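# Seat the held peg in the plate's hole

## Task

The left gripper starts out holding a peg a little above a plate, near the plate's hole. Lower the peg into that hole until it sits on the hole's floor. The result must stay that way once the robot stops acting on it. Forcing or wedging the peg hard counts as a failed attempt.

## Robot and tools

Robot: two arms, left_arm and right_arm. In the scene frame the origin is at table-top height, midway between the two nominal bases. +x points out over the table, +z points up, and left_arm sits on the +y side. Calibrated bases: left_arm at (-0.002, +0.268, -0.017) m and right_arm at (-0.005, -0.308, -0.013) m, both nearly aligned with the scene axes. Image left and right do not match arm names. Only left_arm matters here. Keep right_arm parked and away from the left arm.

Gripper: the fingers extend along the gripper's +z axis and close along its y axis. end_effector_position is the point between the pads, roughly 1 cm short of the fingertips.

Frames: in results, each arm's end_effector_position (m), end_effector_quat_wxyz, Hand target and wrist-camera pose are given in that arm's own base frame. Fixed cameras and the table use the scene frame. Motion offsets use the axes of that arm's current Hand target, which are the gripper's own axes. So with the fingers pointing down, +dz moves toward the plate.

execute_actions(actions, cameras):
- actions is a list of actions. Each action is a list of at most 15 rows, and each row runs for one step of 1/30 s. If an action has fewer rows, its last row is held for the rest of its 15 steps.
- Each row holds 14 numbers, each in [-1, 1], covering both arms: left dx, dy, dz, rx, ry, rz, opening, then the same seven for right.
- The six pose numbers are an offset, not a pose. They are measured from the Hand target as it stood when that action began, not from the previous row. Successive actions or calls build on each other.
- Scale: 1.0 = 0.6 m, or 180 degrees for the rotation vector (rx, ry, rz). For example, 1 cm is about 0.0167.
- Sending six zeros re-commands the arm's present Hand target.
- opening is absolute: +1 is fully open (0.094 m) and -1 is closed. A 0 is a real command (half open), so it could drop the peg. Always resend each gripper's current command, taken from Tool commands, and keep the left one closed on the peg.
- An empty actions list just reports state and images.

move(target, speed, blend, opening_speed, blocking, cameras):
- target is one 14-number row with the same layout and scale as above, or a list of up to 15 such rows.
- Every row is an offset from the Hand targets at the start of the move, not from the previous row.
- The path is a straight line lasting between 0.5 s and 10 s.
- speed is in m/s, from 0.002 to 2.9, default 0.25. Rotation is limited to twice that value in rad/s. Give one value, or one per target.
- blend (m) rounds corners in a list. opening_speed is the rate on the -1..1 scale per second, 0.2 or more. blocking=false returns after about 0.5 s while the move continues.
- The move does not avoid obstacles. Faster motion, or a target further beyond the contact point, means harder impacts and pushes.
- The result adds a move: line giving the ending (done, off_target, moving, held, fault) plus any limits (paced = pose clipped, held = steps withheld). done means within 10 mm and 2 degrees of the target.

wait(seconds 0-10) lets the scene run while arms hold their commands. stop() brakes a running move. zoom_image(camera, region [x0,y0,x1,y1], at most 504x504 px) enlarges part of the latest image from cam_head_left, cam_head_right, cam_left_wrist or cam_right_wrist. All are 504x504, and OpenCV calibrations are provided. finished_scene(scene=1) ends the scene permanently.

Reading results:
- Hand target is your last commanded pose after clipping; the next offsets count from it.
- Tool commands shows each gripper's current command.
- grip_measured is the measured opening on the command scale. The last entry in Joint positions is the opening in metres.
- Joint velocities "within noise" means the arm is still.
- Joint torques follow the joint order and include gravity. Torques 1-3 wrap at ±28 N m.
- Joint ranges (rad): waist -2.618 to 3.054, shoulder 0 to 3.142, elbow 0 to 3.142, wrist pitch ±1.571, wrist yaw ±1.571, wrist roll -2.094 to 2.094.

Control behaviour:
- Each step clips orientation to within 40 degrees of the measured orientation.
- The gripper often stops short or sags and tilts from friction and weight. Small commands may do nothing or go sideways.
- After every move, compare end_effector_position with Hand target and correct any tilt.
- An arm blocked by an object keeps pressing until re-commanded. To relieve it, command the target back beyond the gripper's actual position.
- Reported poses can be off by a few centimetres, so confirm alignment with the wrist and head cameras.

Suggested order:
1. Fetch images and locate the hole relative to the peg tip.
2. Centre the peg over the hole with small lateral offsets.
3. Descend slowly (a few cm/s or less) in short steps, checking between steps.
4. Stop once the peg stops descending; do not drive the target far past contact.
5. If the peg binds, lift slightly, realign, and retry rather than forcing it.
6. Confirm the peg is seated, then end the scene.

Avoid:
- dropping the peg or opening the gripper while the peg is moving
- slams and hard pushes
- anything falling or being left off the table
- contact between the two arms
- hitting the bar, plate or rail near the bases (up to about 3 cm high)
- passing close to an arm's own base

Occasional nudges may shift loose objects. A camera cable touching something counts as the hand touching it.

Motor heat: holding loads, stretching out, or pushing at an unreachable pose heats motors. Results show MOTOR HOT at 75 °C. At 90 °C the arm folds and idles. At 100 °C it goes limp.

Each tool is called after "Call:" as name(argument=value, ...), one argument or row to a line, values as JSON.

## Session

Call:
execute_actions(
  actions=[],
)

Scene clock: 0.00 s.
left_arm: end_effector_position=(+0.2753, -0.1532, +0.1252) grip_measured=-0.051 end_effector_quat_wxyz=(+0.006, +0.859, +0.511, -0.005) | right_arm: end_effector_position=(+0.3789, +0.0000, +0.4021) grip_measured=+1.000 end_effector_quat_wxyz=(+0.707, +0.000, +0.707, +0.000)
Joint positions: left_arm=[-0.5 1.729 1.476 -1.313 0.014 1.568 0.045] | right_arm=[0 1.047 1.047 0 0 0 0.094]
Joint velocities: within noise
Joint torques (N m): no reading
Motor temperatures (°C): left_arm=[24 31 35 27 26 28 27] | right_arm=[27 32 37 32 23 26 23]
Heat: left arm: 35 °C; right arm: 37 °C.
Hand target: left_arm +0.2778, -0.1531, +0.1340; +0.018, +0.858, +0.513, +0.003 | right_arm +0.3768, -0.0006, +0.4126; +0.717, +0.001, +0.697, -0.001
Tool commands: left_gripper/opening=-1.0 right_gripper/opening=+1.0

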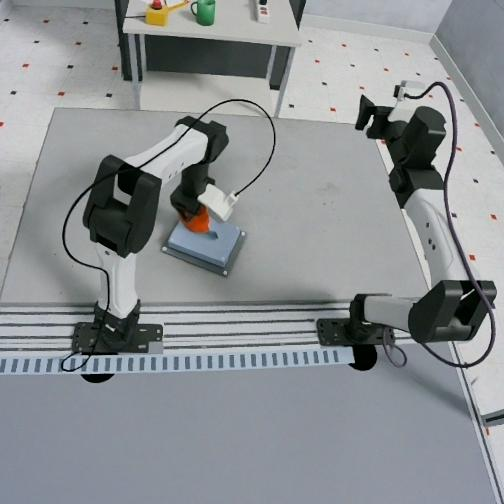

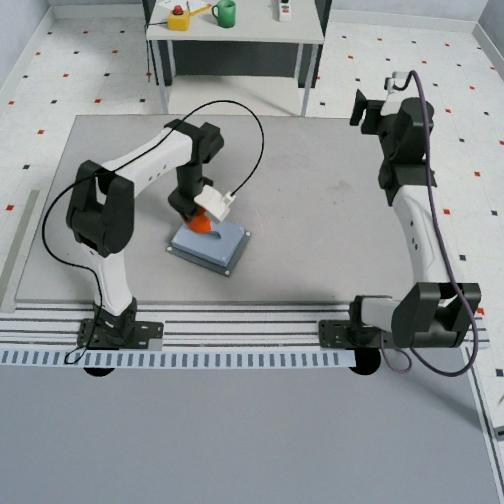

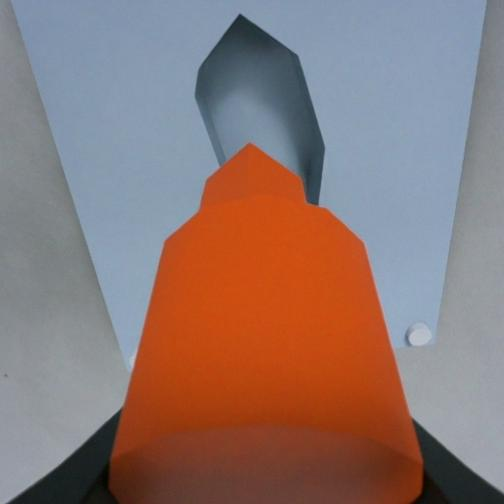

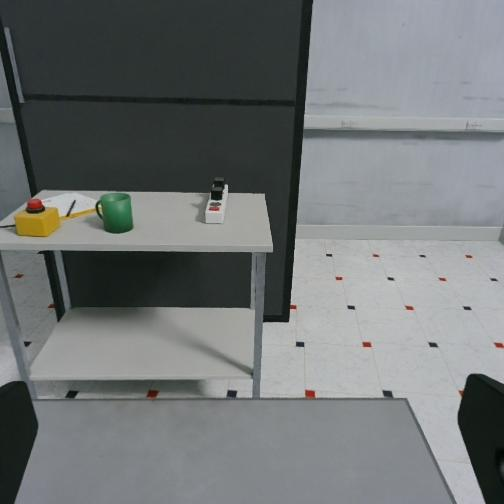

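Call:
zoom_image(
  camera="cam_left_wrist",
  region=[100, 0, 450, 350],
)

Call:
zoom_image(
  camera="cam_head_left",
  region=[150, 170, 260, 280],
)

Call:
zoom_image(
  camera="cam_head_right",
  region=[150, 170, 260, 280],
)

Scaled by 1.440 from the camera's 504x504 image, which has a finer 720x720 frame.

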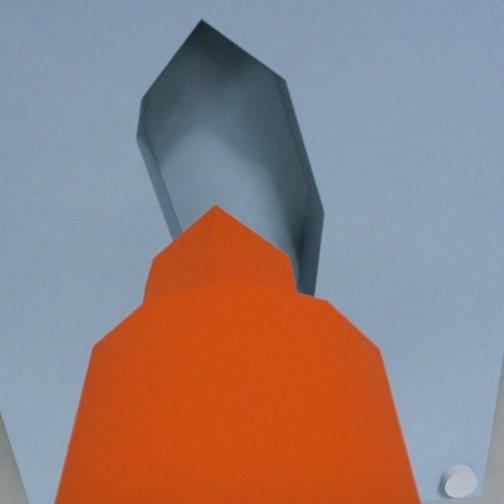

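Scaled by 4.582 from the camera's 504x504 image, which has a finer 720x720 frame.

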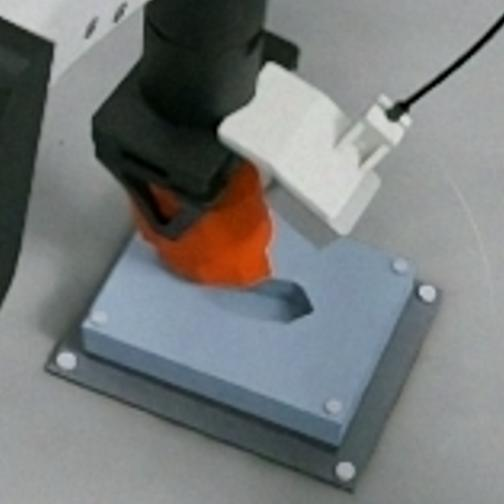

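Scaled by 4.582 from the camera's 504x504 image, which has a finer 720x720 frame.

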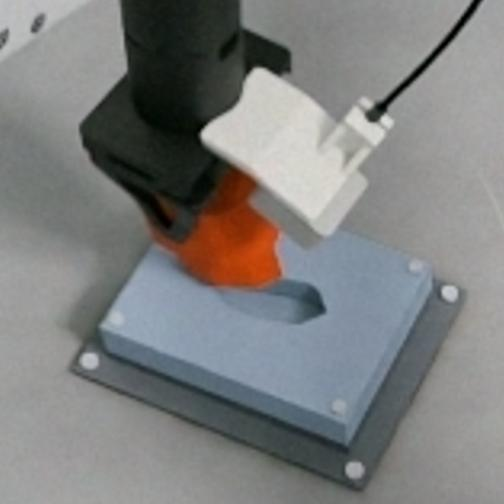

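Call:
zoom_image(
  camera="cam_left_wrist",
  region=[180, 130, 340, 290],
)

Call:
move(
  target=[0.08,0,-0.08,0,0,0,-1,0,0,0,0,0,0,1],
  speed=0.1,
)

Scaled by 3.150 from the camera's 504x504 image, which has a finer 720x720 frame.

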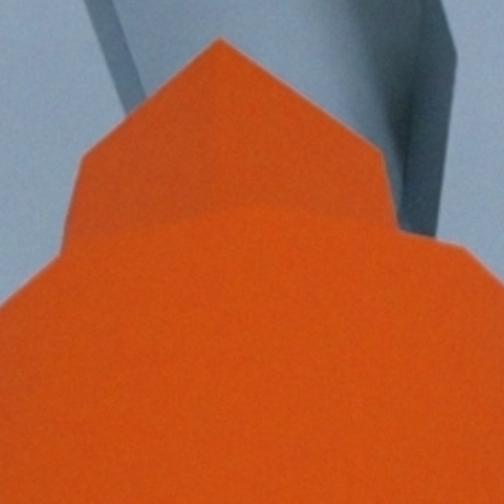

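Scene clock: 15.07 s.
left_arm: end_effector_position=(+0.2975, -0.1107, +0.1748) grip_measured=-0.051 end_effector_quat_wxyz=(+0.013, +0.857, +0.515, +0.002) | right_arm: end_effector_position=(+0.3789, +0.0000, +0.4021) grip_measured=+1.000 end_effector_quat_wxyz=(+0.707, +0.000, +0.707, +0.000)
Joint positions: left_arm=[-0.348 1.738 1.684 -1.494 0.014 1.711 0.045] | right_arm=[0 1.047 1.047 0 0 0 0.094]
Joint velocities: within noise
Joint torques (N m): left_arm=[0.1 -8.35 7.82 0.11 0.01 0.06] | right_arm=[0.34 -3.18 7.71 1.73 0 0.08]
Motor temperatures (°C): left_arm=[24 35 37 27 26 28 28] | right_arm=[27 33 43 35 23 26 23]
Heat: left arm: 37 °C; right arm: 43 °C.
Hand target: left_arm +0.2995, -0.1095, +0.1813; +0.018, +0.858, +0.513, +0.003 | right_arm +0.3768, -0.0006, +0.4126; +0.717, +0.001, +0.697, -0.001
Off the commanded pose: left_arm 0.007 m, 1 deg | right_arm 0.011 m, 2 deg.
move: off_target (right_arm)
camera_calibration:
cam_left_wrist: T_world_to_cam=[[-0.883617, 0.465811, -0.0473374, 0.323939], [0.407567, 0.814993, 0.411918, -0.0650494], [0.230455, 0.344685, -0.909991, 0.215519], [0, 0, 0, 1]] pos_world=[0.263082, -0.172165, 0.23825]

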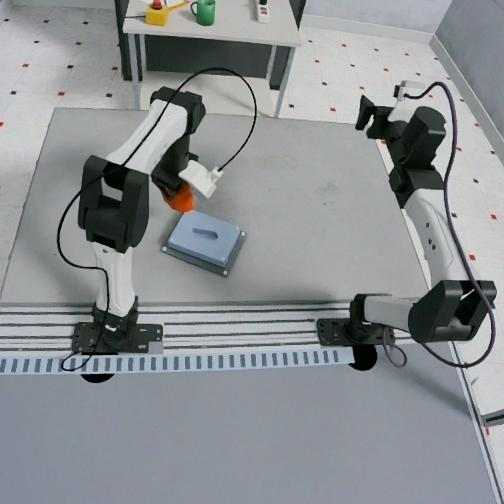

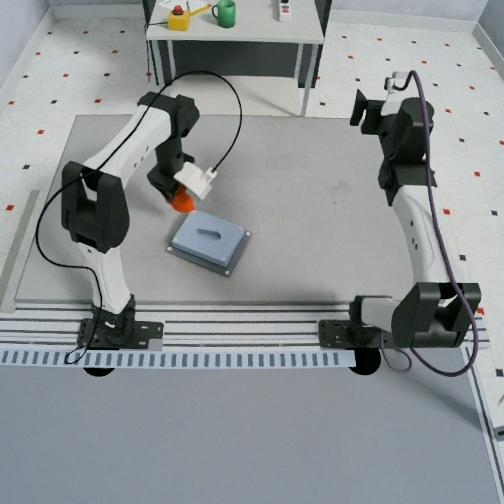

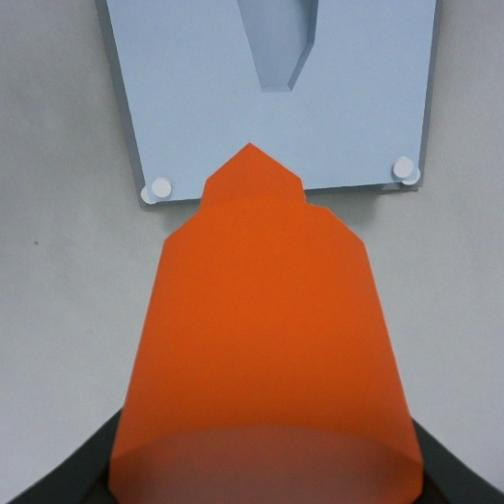

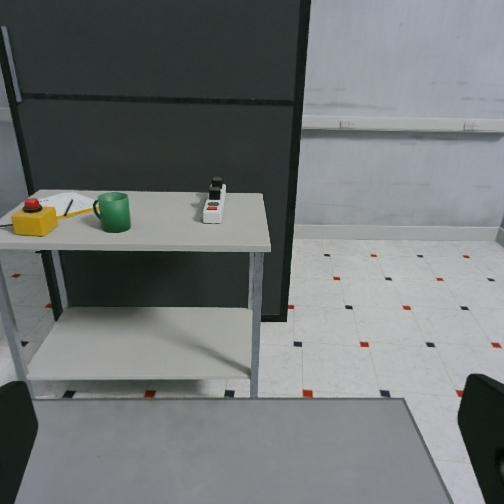

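Call:
zoom_image(
  camera="cam_head_left",
  region=[155, 180, 255, 280],
)

Call:
zoom_image(
  camera="cam_head_right",
  region=[155, 180, 255, 280],
)

Call:
zoom_image(
  camera="cam_left_wrist",
  region=[90, 0, 450, 360],
)

Scaled by 5.040 from the camera's 504x504 image, which has a finer 720x720 frame.

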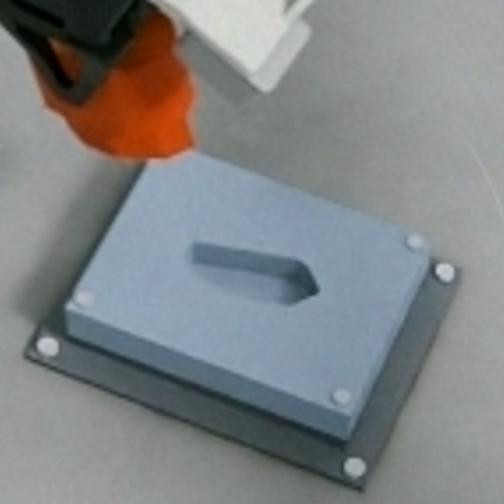

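Scaled by 5.040 from the camera's 504x504 image, which has a finer 720x720 frame.

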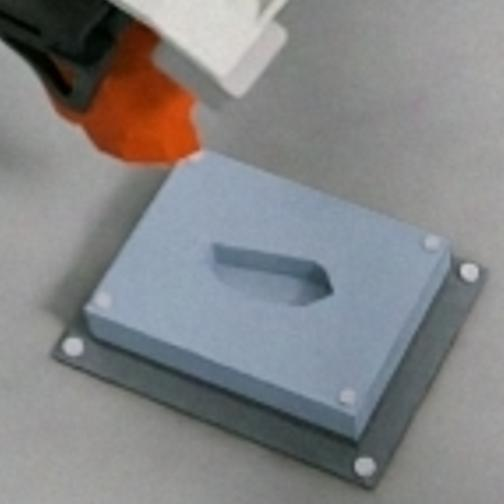

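Scaled by 1.400 from the camera's 504x504 image, which has a finer 720x720 frame.

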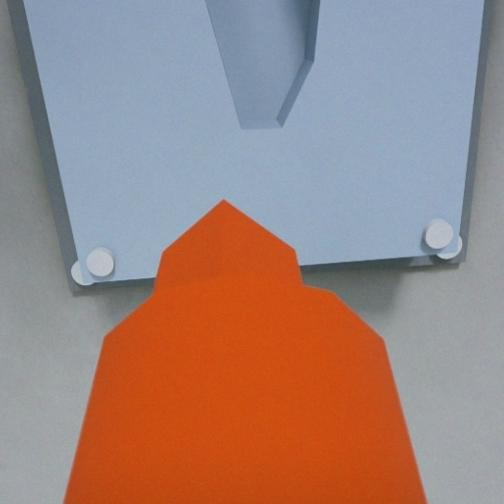

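Call:
move(
  target=[-0.033,0,-0.07,0,0,0,-1,0,0,0,0,0,0,1],
  speed=0.15,
  cameras=["cam_left_wrist"],
)

Call:
zoom_image(
  camera="cam_left_wrist",
  region=[170, 0, 350, 180],
)

Scene clock: 28.73 s.
left_arm: end_effector_position=(+0.2918, -0.1254, +0.2048) grip_measured=-0.051 end_effector_quat_wxyz=(+0.030, +0.860, +0.509, +0.014) | right_arm: end_effector_position=(+0.3789, +0.0000, +0.4021) grip_measured=+1.000 end_effector_quat_wxyz=(+0.707, +0.000, +0.707, +0.000)
Joint positions: left_arm=[-0.398 1.727 1.792 -1.571 0.014 1.674 0.045] | right_arm=[0 1.047 1.047 0 0 0 0.094]
Joint velocities: within noise
Joint torques (N m): left_arm=[-0.73 -11.71 7.72 0.21 0 -0.09] | right_arm=[0.27 -3.19 7.62 1.72 0.01 0.07]
Motor temperatures (°C): left_arm=[24 38 39 26 26 28 28] | right_arm=[27 33 45 37 23 26 23]
Heat: left arm: 39 °C; right arm: 45 °C.
Hand target: left_arm +0.2891, -0.1257, +0.2234; +0.018, +0.858, +0.513, +0.003 | right_arm +0.3768, -0.0006, +0.4126; +0.717, +0.001, +0.697, -0.001
Off the commanded pose: left_arm 0.019 m, 2 deg | right_arm 0.011 m, 2 deg.
joint sent to its limit (left arm) — joint 4 (wrist pitch), lower limit. The joint targets are off in orientation, not in position.
move: off_target (left_arm, right_arm)
camera_calibration:
cam_left_wrist: T_world_to_cam=[[-0.875286, 0.475429, -0.088555, 0.334416], [0.401851, 0.816893, 0.413765, -0.0615794], [0.269056, 0.326576, -0.906067, 0.234757], [0, 0, 0, 1]] pos_world=[0.254293, -0.185354, 0.2678]
Images, in order (width x height): cam_left_wrist 504x504.

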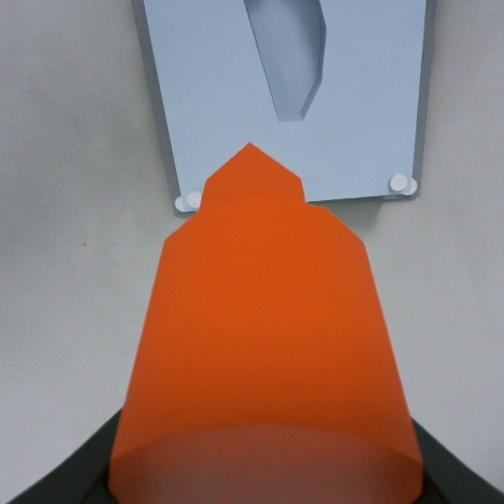

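Scaled by 2.800 from the camera's 504x504 image, which has a finer 720x720 frame.

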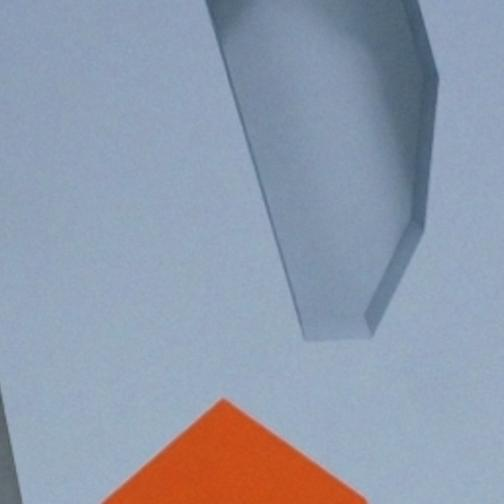

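Call:
move(
  target=[-0.163,-0.042,-0.045,-0.132,-0.244,0,-1,0.3637,0.381,-0.2637,-0.4966,-0.0698,0.0698,1],
  speed=0.25,
)

Scene clock: 67.40 s.
left_arm: end_effector_position=(+0.2202, -0.1970, +0.2387) grip_measured=-0.050 end_effector_quat_wxyz=(+0.352, +0.783, +0.466, -0.215) | right_arm: end_effector_position=(+0.2247, +0.2267, +0.1789) grip_measured=+1.000 end_effector_quat_wxyz=(+0.508, -0.452, +0.519, +0.519)
Joint positions: left_arm=[-0.297 1.35 1.315 -1.225 0.805 1.636 0.045] | right_arm=[0.252 1.596 0.291 1.481 -1.255 0.246 0.094]
Joint velocities: within noise
Joint torques (N m): left_arm=[0.18 -7.71 5.52 1.07 0.68 -0.14] | right_arm=[0.76 -3.19 5.35 1.9 0.01 -0.1]
Motor temperatures (°C): left_arm=[24 48 43 26 26 27 29] | right_arm=[27 33 48 39 23 26 23]
Heat: left arm: 48 °C; right arm: 48 °C.
Hand target: left_arm +0.2200, -0.1992, +0.2509; +0.379, +0.775, +0.458, -0.213 | right_arm +0.2251, +0.2284, +0.1902; +0.571, -0.433, +0.418, +0.558
Off the commanded pose: left_arm 0.012 m, 3 deg | right_arm 0.011 m, 15 deg.
joint sent to its limit (right arm) — joint 4 (wrist pitch), upper limit. The joint targets are off in orientation, not in position.
move: off_target (left_arm, right_arm)
camera_calibration:
cam_left_wrist: T_world_to_cam=[[-0.882797, 0.298212, -0.362959, 0.340985], [0.420604, 0.845867, -0.328026, 0.190337], [0.209194, -0.442243, -0.872158, 0.161888], [0, 0, 0, 1]] pos_world=[0.187098, -0.191092, 0.327391]
cam_right_wrist: T_world_to_cam=[[0.989367, -0.0886144, -0.115323, -0.180513], [-0.142277, -0.425336, -0.893782, 0.320135], [0.0301509, 0.900687, -0.433421, -0.0438626], [0, 0, 0, 1]] pos_world=[0.225464, 0.159675, 0.246302]

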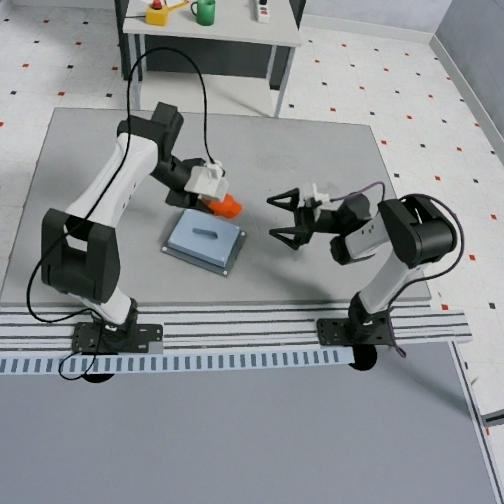

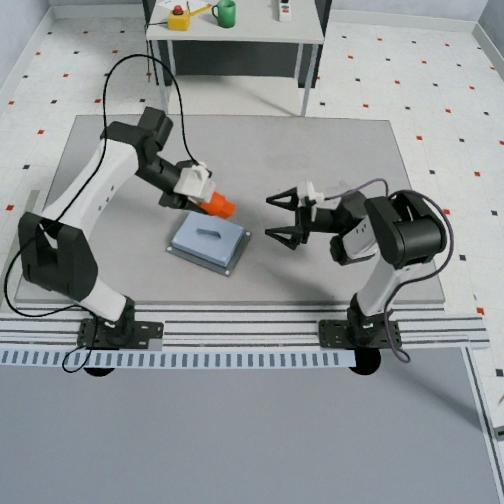

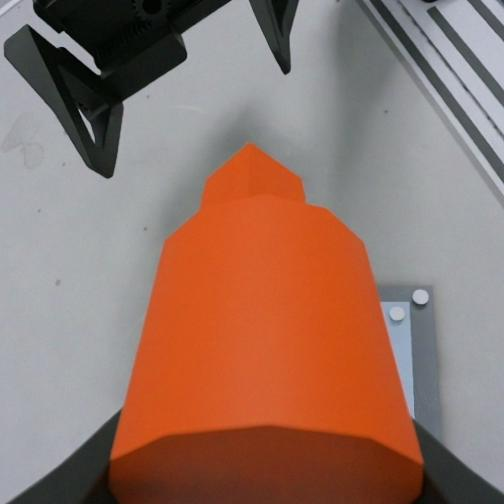

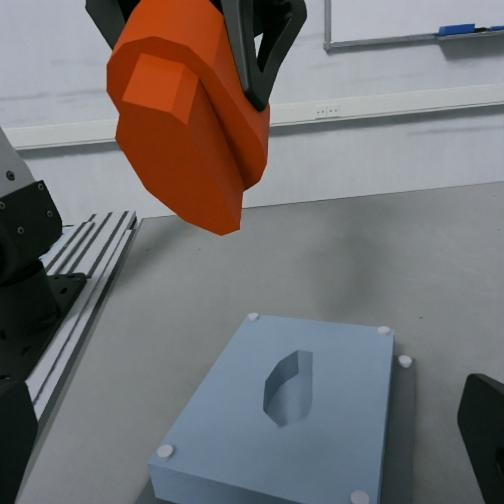

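Excellent view. Zoom on both peg and hole.

Call:
zoom_image(
  camera="cam_right_wrist",
  region=[90, 0, 340, 250],
)

Call:
zoom_image(
  camera="cam_right_wrist",
  region=[200, 300, 400, 500],
)

Scaled by 2.016 from the camera's 504x504 image, which has a finer 720x720 frame.

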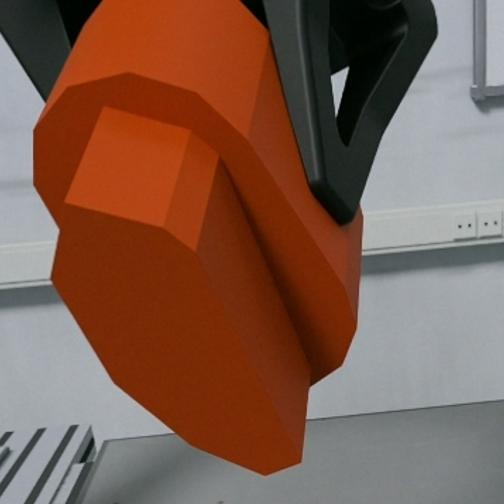

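Scaled by 2.520 from the camera's 504x504 image, which has a finer 720x720 frame.

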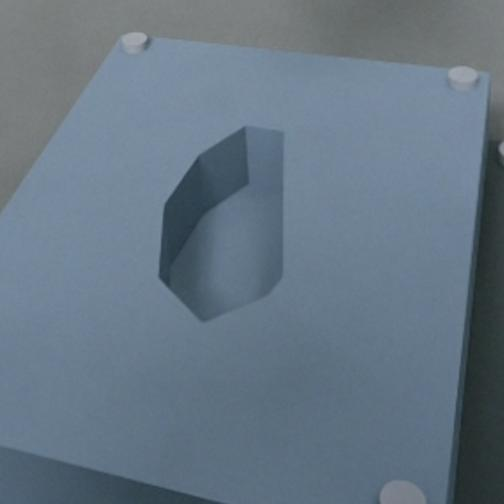

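Call:
move(
  target=[-0.0062,-0.0202,0.0368,0.1889,0.2564,0.2368,-1,0,0,0,0,0,0,1],
  speed=0.25,
)

Call:
zoom_image(
  camera="cam_right_wrist",
  region=[90, 90, 390, 390],
)

Scene clock: 179.30 s.
left_arm: end_effector_position=(+0.2068, -0.2172, +0.2301) grip_measured=-0.050 end_effector_quat_wxyz=(+0.016, +0.974, +0.191, +0.123) | right_arm: end_effector_position=(+0.2244, +0.2267, +0.1788) grip_measured=+1.000 end_effector_quat_wxyz=(+0.509, -0.454, +0.517, +0.518)
Joint positions: left_arm=[-0.928 1.61 1.746 -1.571 -0.207 1.841 0.045] | right_arm=[0.252 1.596 0.291 1.481 -1.257 0.24 0.094]
Joint velocities: within noise
Joint torques (N m): left_arm=[-0.85 -6.98 6.71 0.33 -0.34 0.09] | right_arm=[0.66 -3.17 5.34 1.9 0.03 -0.04]
Motor temperatures (°C): left_arm=[24 39 41 29 28 27 31] | right_arm=[27 33 43 46 23 26 23]
Heat: left arm: 41 °C; right arm: 46 °C.
Hand target: left_arm +0.2079, -0.2149, +0.2349; -0.006, +0.975, +0.185, +0.124 | right_arm +0.2251, +0.2284, +0.1902; +0.571, -0.433, +0.418, +0.558
Off the commanded pose: left_arm 0.005 m, 3 deg | right_arm 0.012 m, 14 deg.
joint sent to its limit (left arm) — joint 4 (wrist pitch), lower limit. The joint targets still meet the commanded pose.
joint sent to its limit (right arm) — joint 4 (wrist pitch), upper limit. The joint targets are off in orientation, not in position.
move: off_target (left_arm, right_arm)
camera_calibration:
cam_left_wrist: T_world_to_cam=[[-0.365114, 0.925615, -0.09964, 0.300695], [0.705159, 0.344846, 0.619542, -0.175479], [0.607818, 0.155941, -0.778614, 0.174189], [0, 0, 0, 1]] pos_world=[0.127653, -0.244978, 0.274304]
cam_right_wrist: T_world_to_cam=[[0.990152, -0.0871856, -0.109536, -0.181846], [-0.136459, -0.426226, -0.894265, 0.318962], [0.0312801, 0.900406, -0.433925, -0.0440675], [0, 0, 0, 1]] pos_world=[0.224958, 0.159774, 0.246196]

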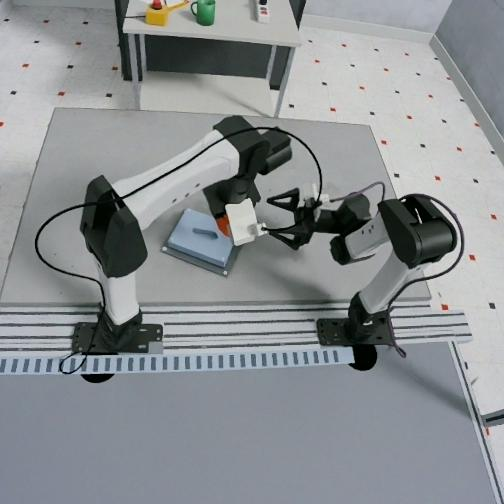

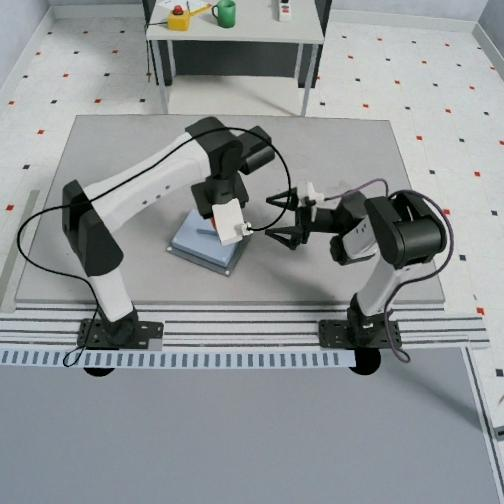

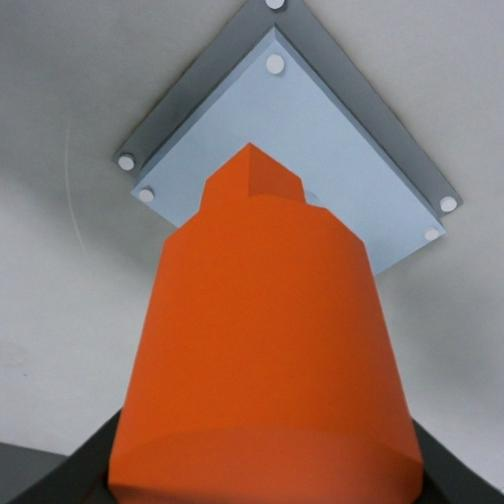

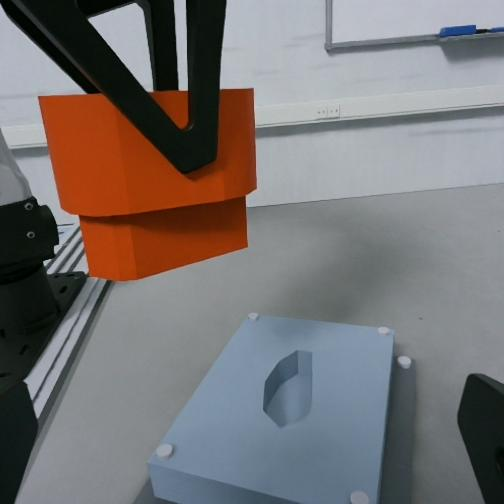

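Scaled by 1.680 from the camera's 504x504 image, which has a finer 720x720 frame.

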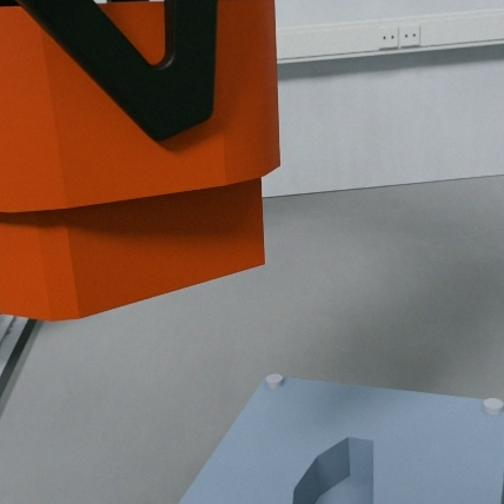

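Call:
zoom_image(
  camera="cam_right_wrist",
  region=[60, 190, 160, 290],
)

Call:
zoom_image(
  camera="cam_right_wrist",
  region=[160, 160, 260, 260],
)

Call:
zoom_image(
  camera="cam_right_wrist",
  region=[20, 80, 150, 210],
)

Call:
zoom_image(
  camera="cam_right_wrist",
  region=[150, 80, 280, 210],
)

Scaled by 5.040 from the camera's 504x504 image, which has a finer 720x720 frame.

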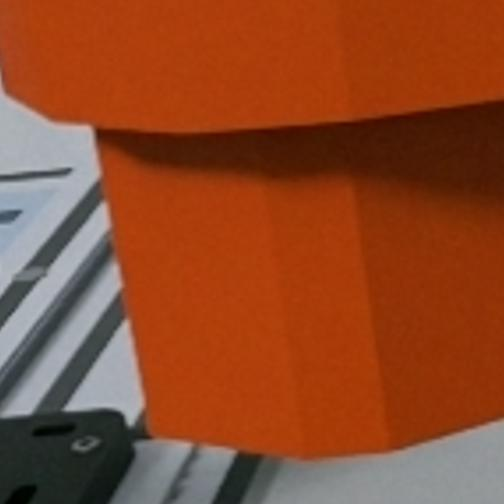

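Scaled by 5.040 from the camera's 504x504 image, which has a finer 720x720 frame.

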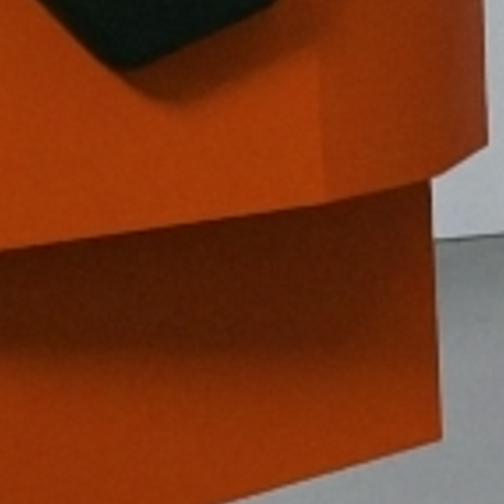

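Scaled by 3.877 from the camera's 504x504 image, which has a finer 720x720 frame.

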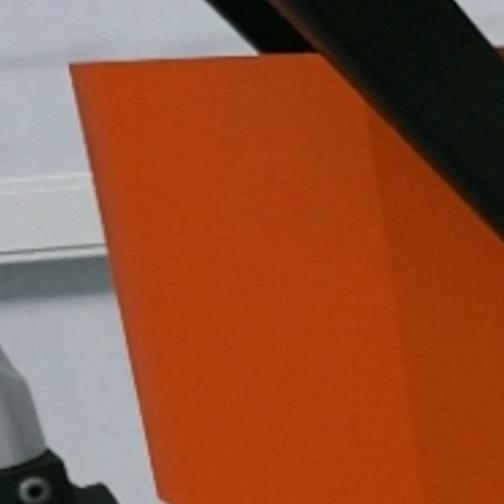

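Scaled by 3.877 from the camera's 504x504 image, which has a finer 720x720 frame.

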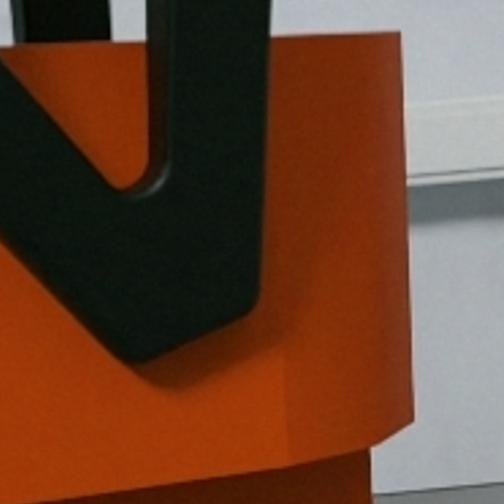

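Call:
zoom_image(
  camera="cam_left_wrist",
  region=[190, 130, 320, 260],
)

Call:
zoom_image(
  camera="cam_left_wrist",
  region=[100, 200, 430, 504],
)

Scaled by 3.877 from the camera's 504x504 image, which has a finer 720x720 frame.

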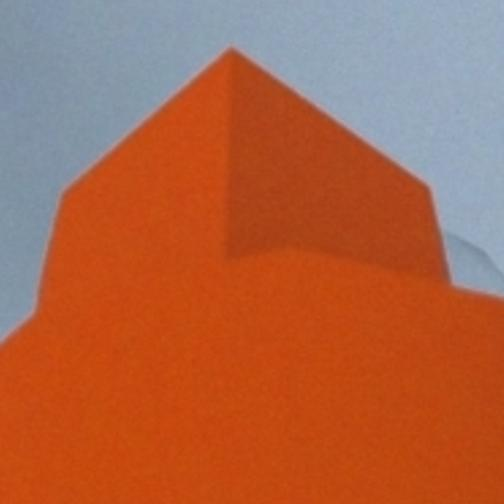

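Scaled by 1.527 from the camera's 504x504 image, which has a finer 720x720 frame.

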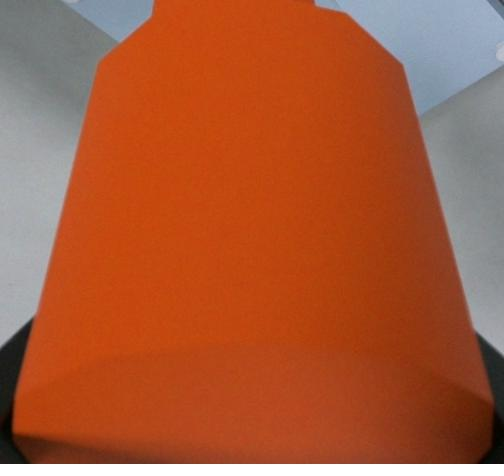

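Call:
move(
  target=[0.0545,-0.0127,0.1336,0.0719,0.021,-0.2358,-1,0,0,0,0,0,0,1],
  speed=0.2,
)

Call:
zoom_image(
  camera="cam_right_wrist",
  region=[160, 200, 410, 450],
)

Call:
zoom_image(
  camera="cam_left_wrist",
  region=[160, 60, 340, 240],
)

Scene clock: 263.43 s.
left_arm: end_effector_position=(+0.2475, -0.1945, +0.1625) grip_measured=-0.050 end_effector_quat_wxyz=(-0.078, +0.837, +0.529, +0.116) | right_arm: end_effector_position=(+0.2243, +0.2267, +0.1788) grip_measured=+1.000 end_effector_quat_wxyz=(+0.509, -0.454, +0.516, +0.517)
Joint positions: left_arm=[-0.806 1.83 1.719 -1.569 -0.258 1.195 0.045] | right_arm=[0.252 1.596 0.291 1.481 -1.258 0.238 0.094]
Joint velocities: within noise
Joint torques (N m): left_arm=[0.21 -9.33 5.87 0.09 -0.4 -0.11] | right_arm=[0.72 -3.15 5.39 1.9 0.03 -0.01]
Motor temperatures (°C): left_arm=[24 41 42 26 27 27 32] | right_arm=[27 32 43 50 23 26 23]
Heat: left arm: 42 °C; right arm: 50 °C.
Hand target: left_arm +0.2538, -0.1914, +0.1651; -0.074, +0.831, +0.537, +0.128 | right_arm +0.2251, +0.2284, +0.1902; +0.571, -0.433, +0.418, +0.558
Off the commanded pose: left_arm 0.007 m, 2 deg | right_arm 0.012 m, 14 deg.
joint sent to its limit (right arm) — joint 4 (wrist pitch), upper limit. The joint targets are off in orientation, not in position.
move: off_target (right_arm)
camera_calibration:
cam_left_wrist: T_world_to_cam=[[-0.901917, 0.431656, -0.0147595, 0.310771], [0.316942, 0.684672, 0.656332, -0.0139062], [0.293415, 0.587279, -0.754328, 0.251028], [0, 0, 0, 1]] pos_world=[0.211042, -0.272049, 0.203071]
cam_right_wrist: T_world_to_cam=[[0.990424, -0.0869171, -0.107267, -0.182309], [-0.1343, -0.426444, -0.894488, 0.318537], [0.0320029, 0.900328, -0.434033, -0.0441857], [0, 0, 0, 1]] pos_world=[0.224757, 0.159774, 0.246194]

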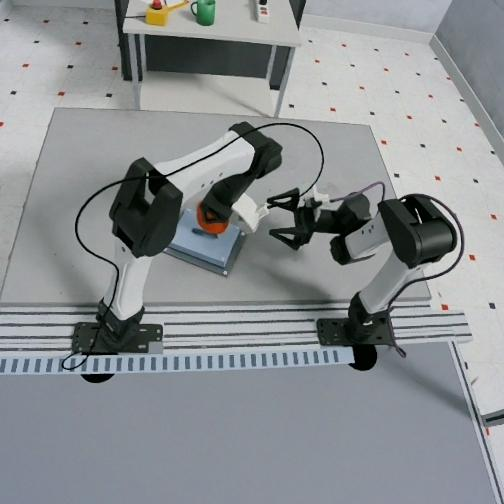

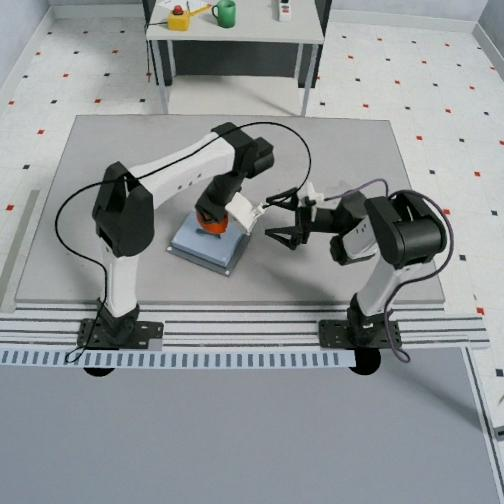

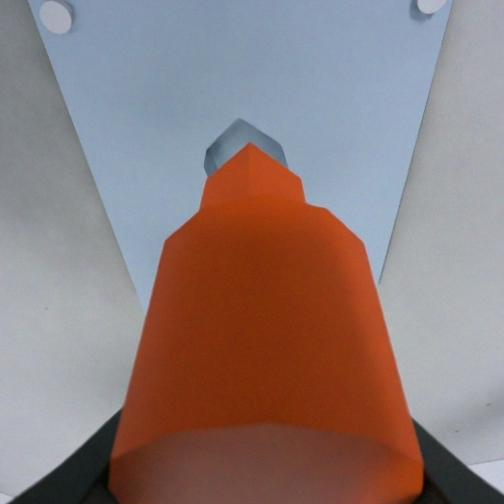

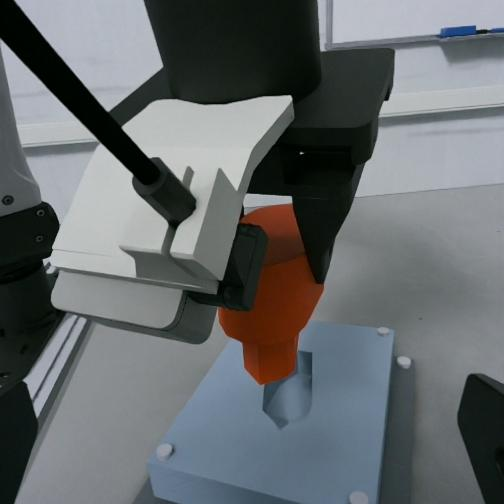

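Scaled by 2.016 from the camera's 504x504 image, which has a finer 720x720 frame.

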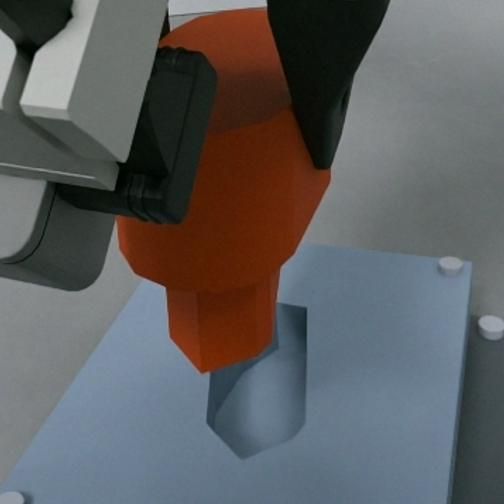

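Scaled by 2.800 from the camera's 504x504 image, which has a finer 720x720 frame.

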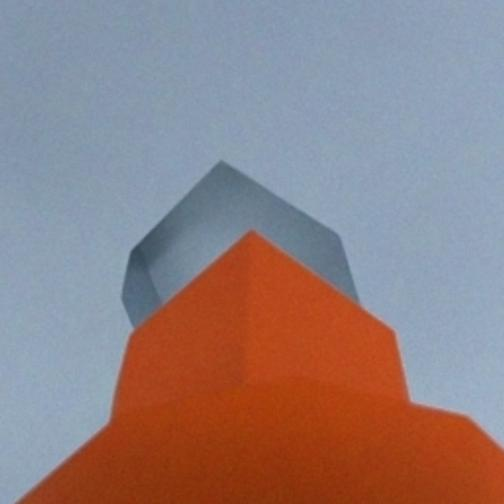

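Call:
zoom_image(
  camera="cam_right_wrist",
  region=[210, 290, 330, 410],
)

Call:
zoom_image(
  camera="cam_left_wrist",
  region=[190, 100, 310, 220],
)

Scaled by 4.200 from the camera's 504x504 image, which has a finer 720x720 frame.

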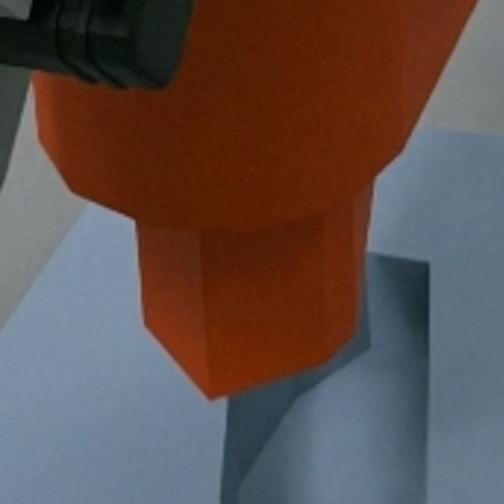

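Scaled by 4.200 from the camera's 504x504 image, which has a finer 720x720 frame.

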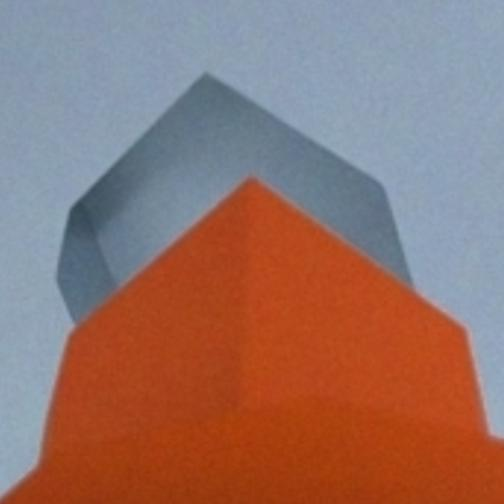

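Call:
move(
  target=[0.0015,0.0017,0.0355,-0.0018,0.0078,-0.0176,-1,0,0,0,0,0,0,1],
  speed=0.06,
)

Call:
zoom_image(
  camera="cam_right_wrist",
  region=[210, 310, 350, 450],
)

Call:
zoom_image(
  camera="cam_left_wrist",
  region=[190, 100, 310, 220],
)

Scene clock: 299.97 s.
left_arm: end_effector_position=(+0.2525, -0.1906, +0.1419) grip_measured=-0.050 end_effector_quat_wxyz=(-0.080, +0.822, +0.550, +0.129) | right_arm: end_effector_position=(+0.2243, +0.2268, +0.1788) grip_measured=+1.000 end_effector_quat_wxyz=(+0.509, -0.455, +0.516, +0.517)
Joint positions: left_arm=[-0.799 1.83 1.633 -1.487 -0.282 1.147 0.045] | right_arm=[0.252 1.596 0.291 1.481 -1.258 0.237 0.094]
Joint velocities: within noise
Joint torques (N m): left_arm=[0.32 -10.3 4.97 0.11 -0.43 -0.12] | right_arm=[0.69 -3.14 5.44 1.92 0.02 -0.03]
Motor temperatures (°C): left_arm=[24 42 42 26 27 27 32] | right_arm=[27 32 43 51 23 26 23]
Heat: left arm: 42 °C; right arm: 51 °C.
Hand target: left_arm +0.2580, -0.1856, +0.1450; -0.075, +0.814, +0.558, +0.142 | right_arm +0.2250, +0.2284, +0.1902; +0.571, -0.433, +0.418, +0.558
Off the commanded pose: left_arm 0.008 m, 2 deg | right_arm 0.012 m, 14 deg.
joint sent to its limit (right arm) — joint 4 (wrist pitch), upper limit. The joint targets are off in orientation, not in position.
move: off_target (right_arm)
camera_calibration:
cam_left_wrist: T_world_to_cam=[[-0.92198, 0.385792, -0.0334309, 0.312299], [0.264312, 0.690048, 0.673775, 0.00709182], [0.283006, 0.612371, -0.73818, 0.236816], [0, 0, 0, 1]] pos_world=[0.219038, -0.270395, 0.180475]
cam_right_wrist: T_world_to_cam=[[0.990543, -0.0865849, -0.106429, -0.182487], [-0.133404, -0.426599, -0.894548, 0.318403], [0.0320519, 0.900287, -0.434115, -0.0442569], [0, 0, 0, 1]] pos_world=[0.224656, 0.159874, 0.246193]

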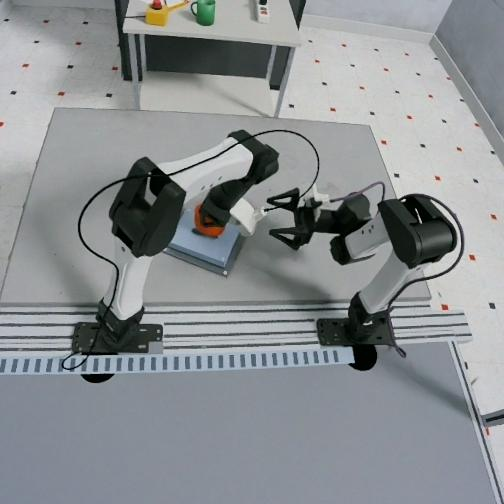

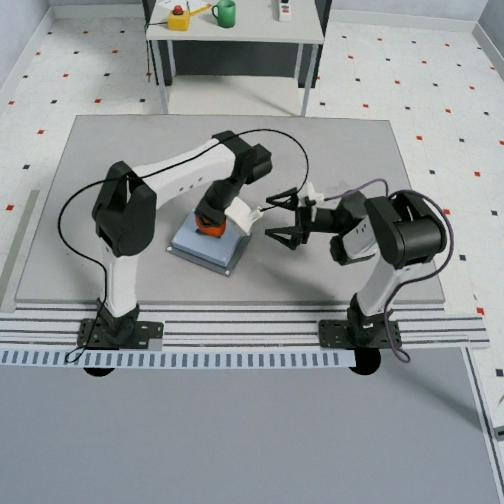

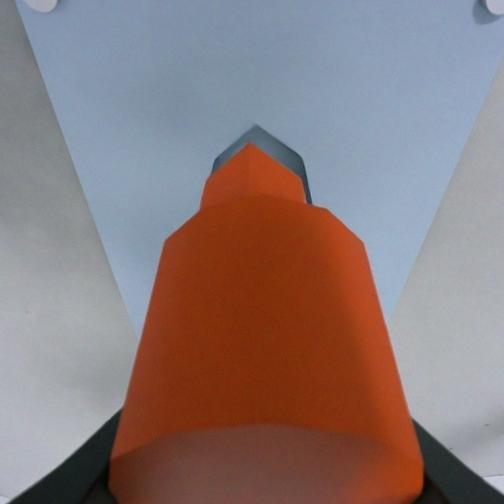

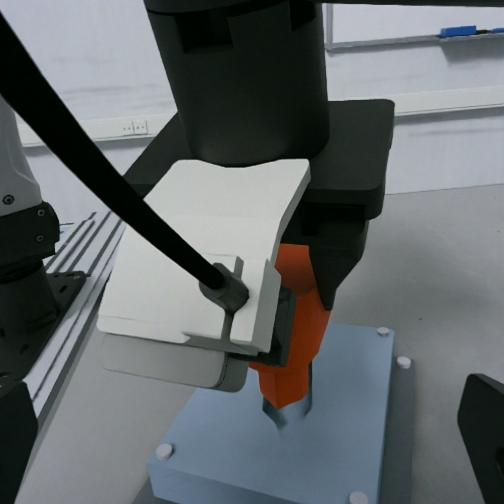

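Scaled by 3.600 from the camera's 504x504 image, which has a finer 720x720 frame.

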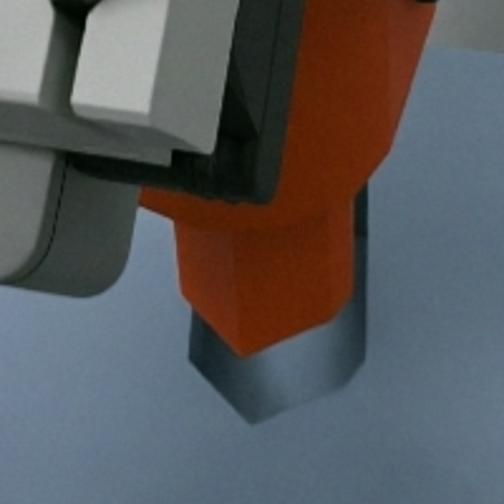

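Scaled by 4.200 from the camera's 504x504 image, which has a finer 720x720 frame.

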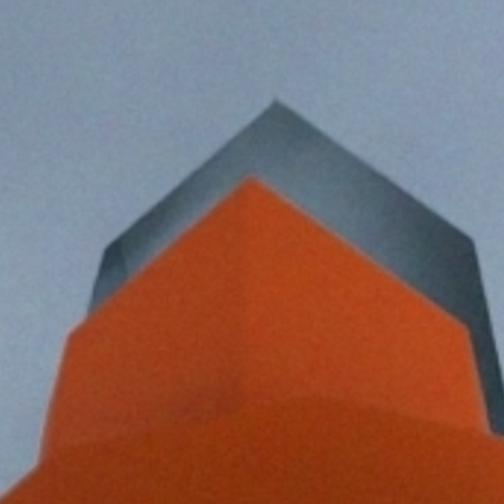

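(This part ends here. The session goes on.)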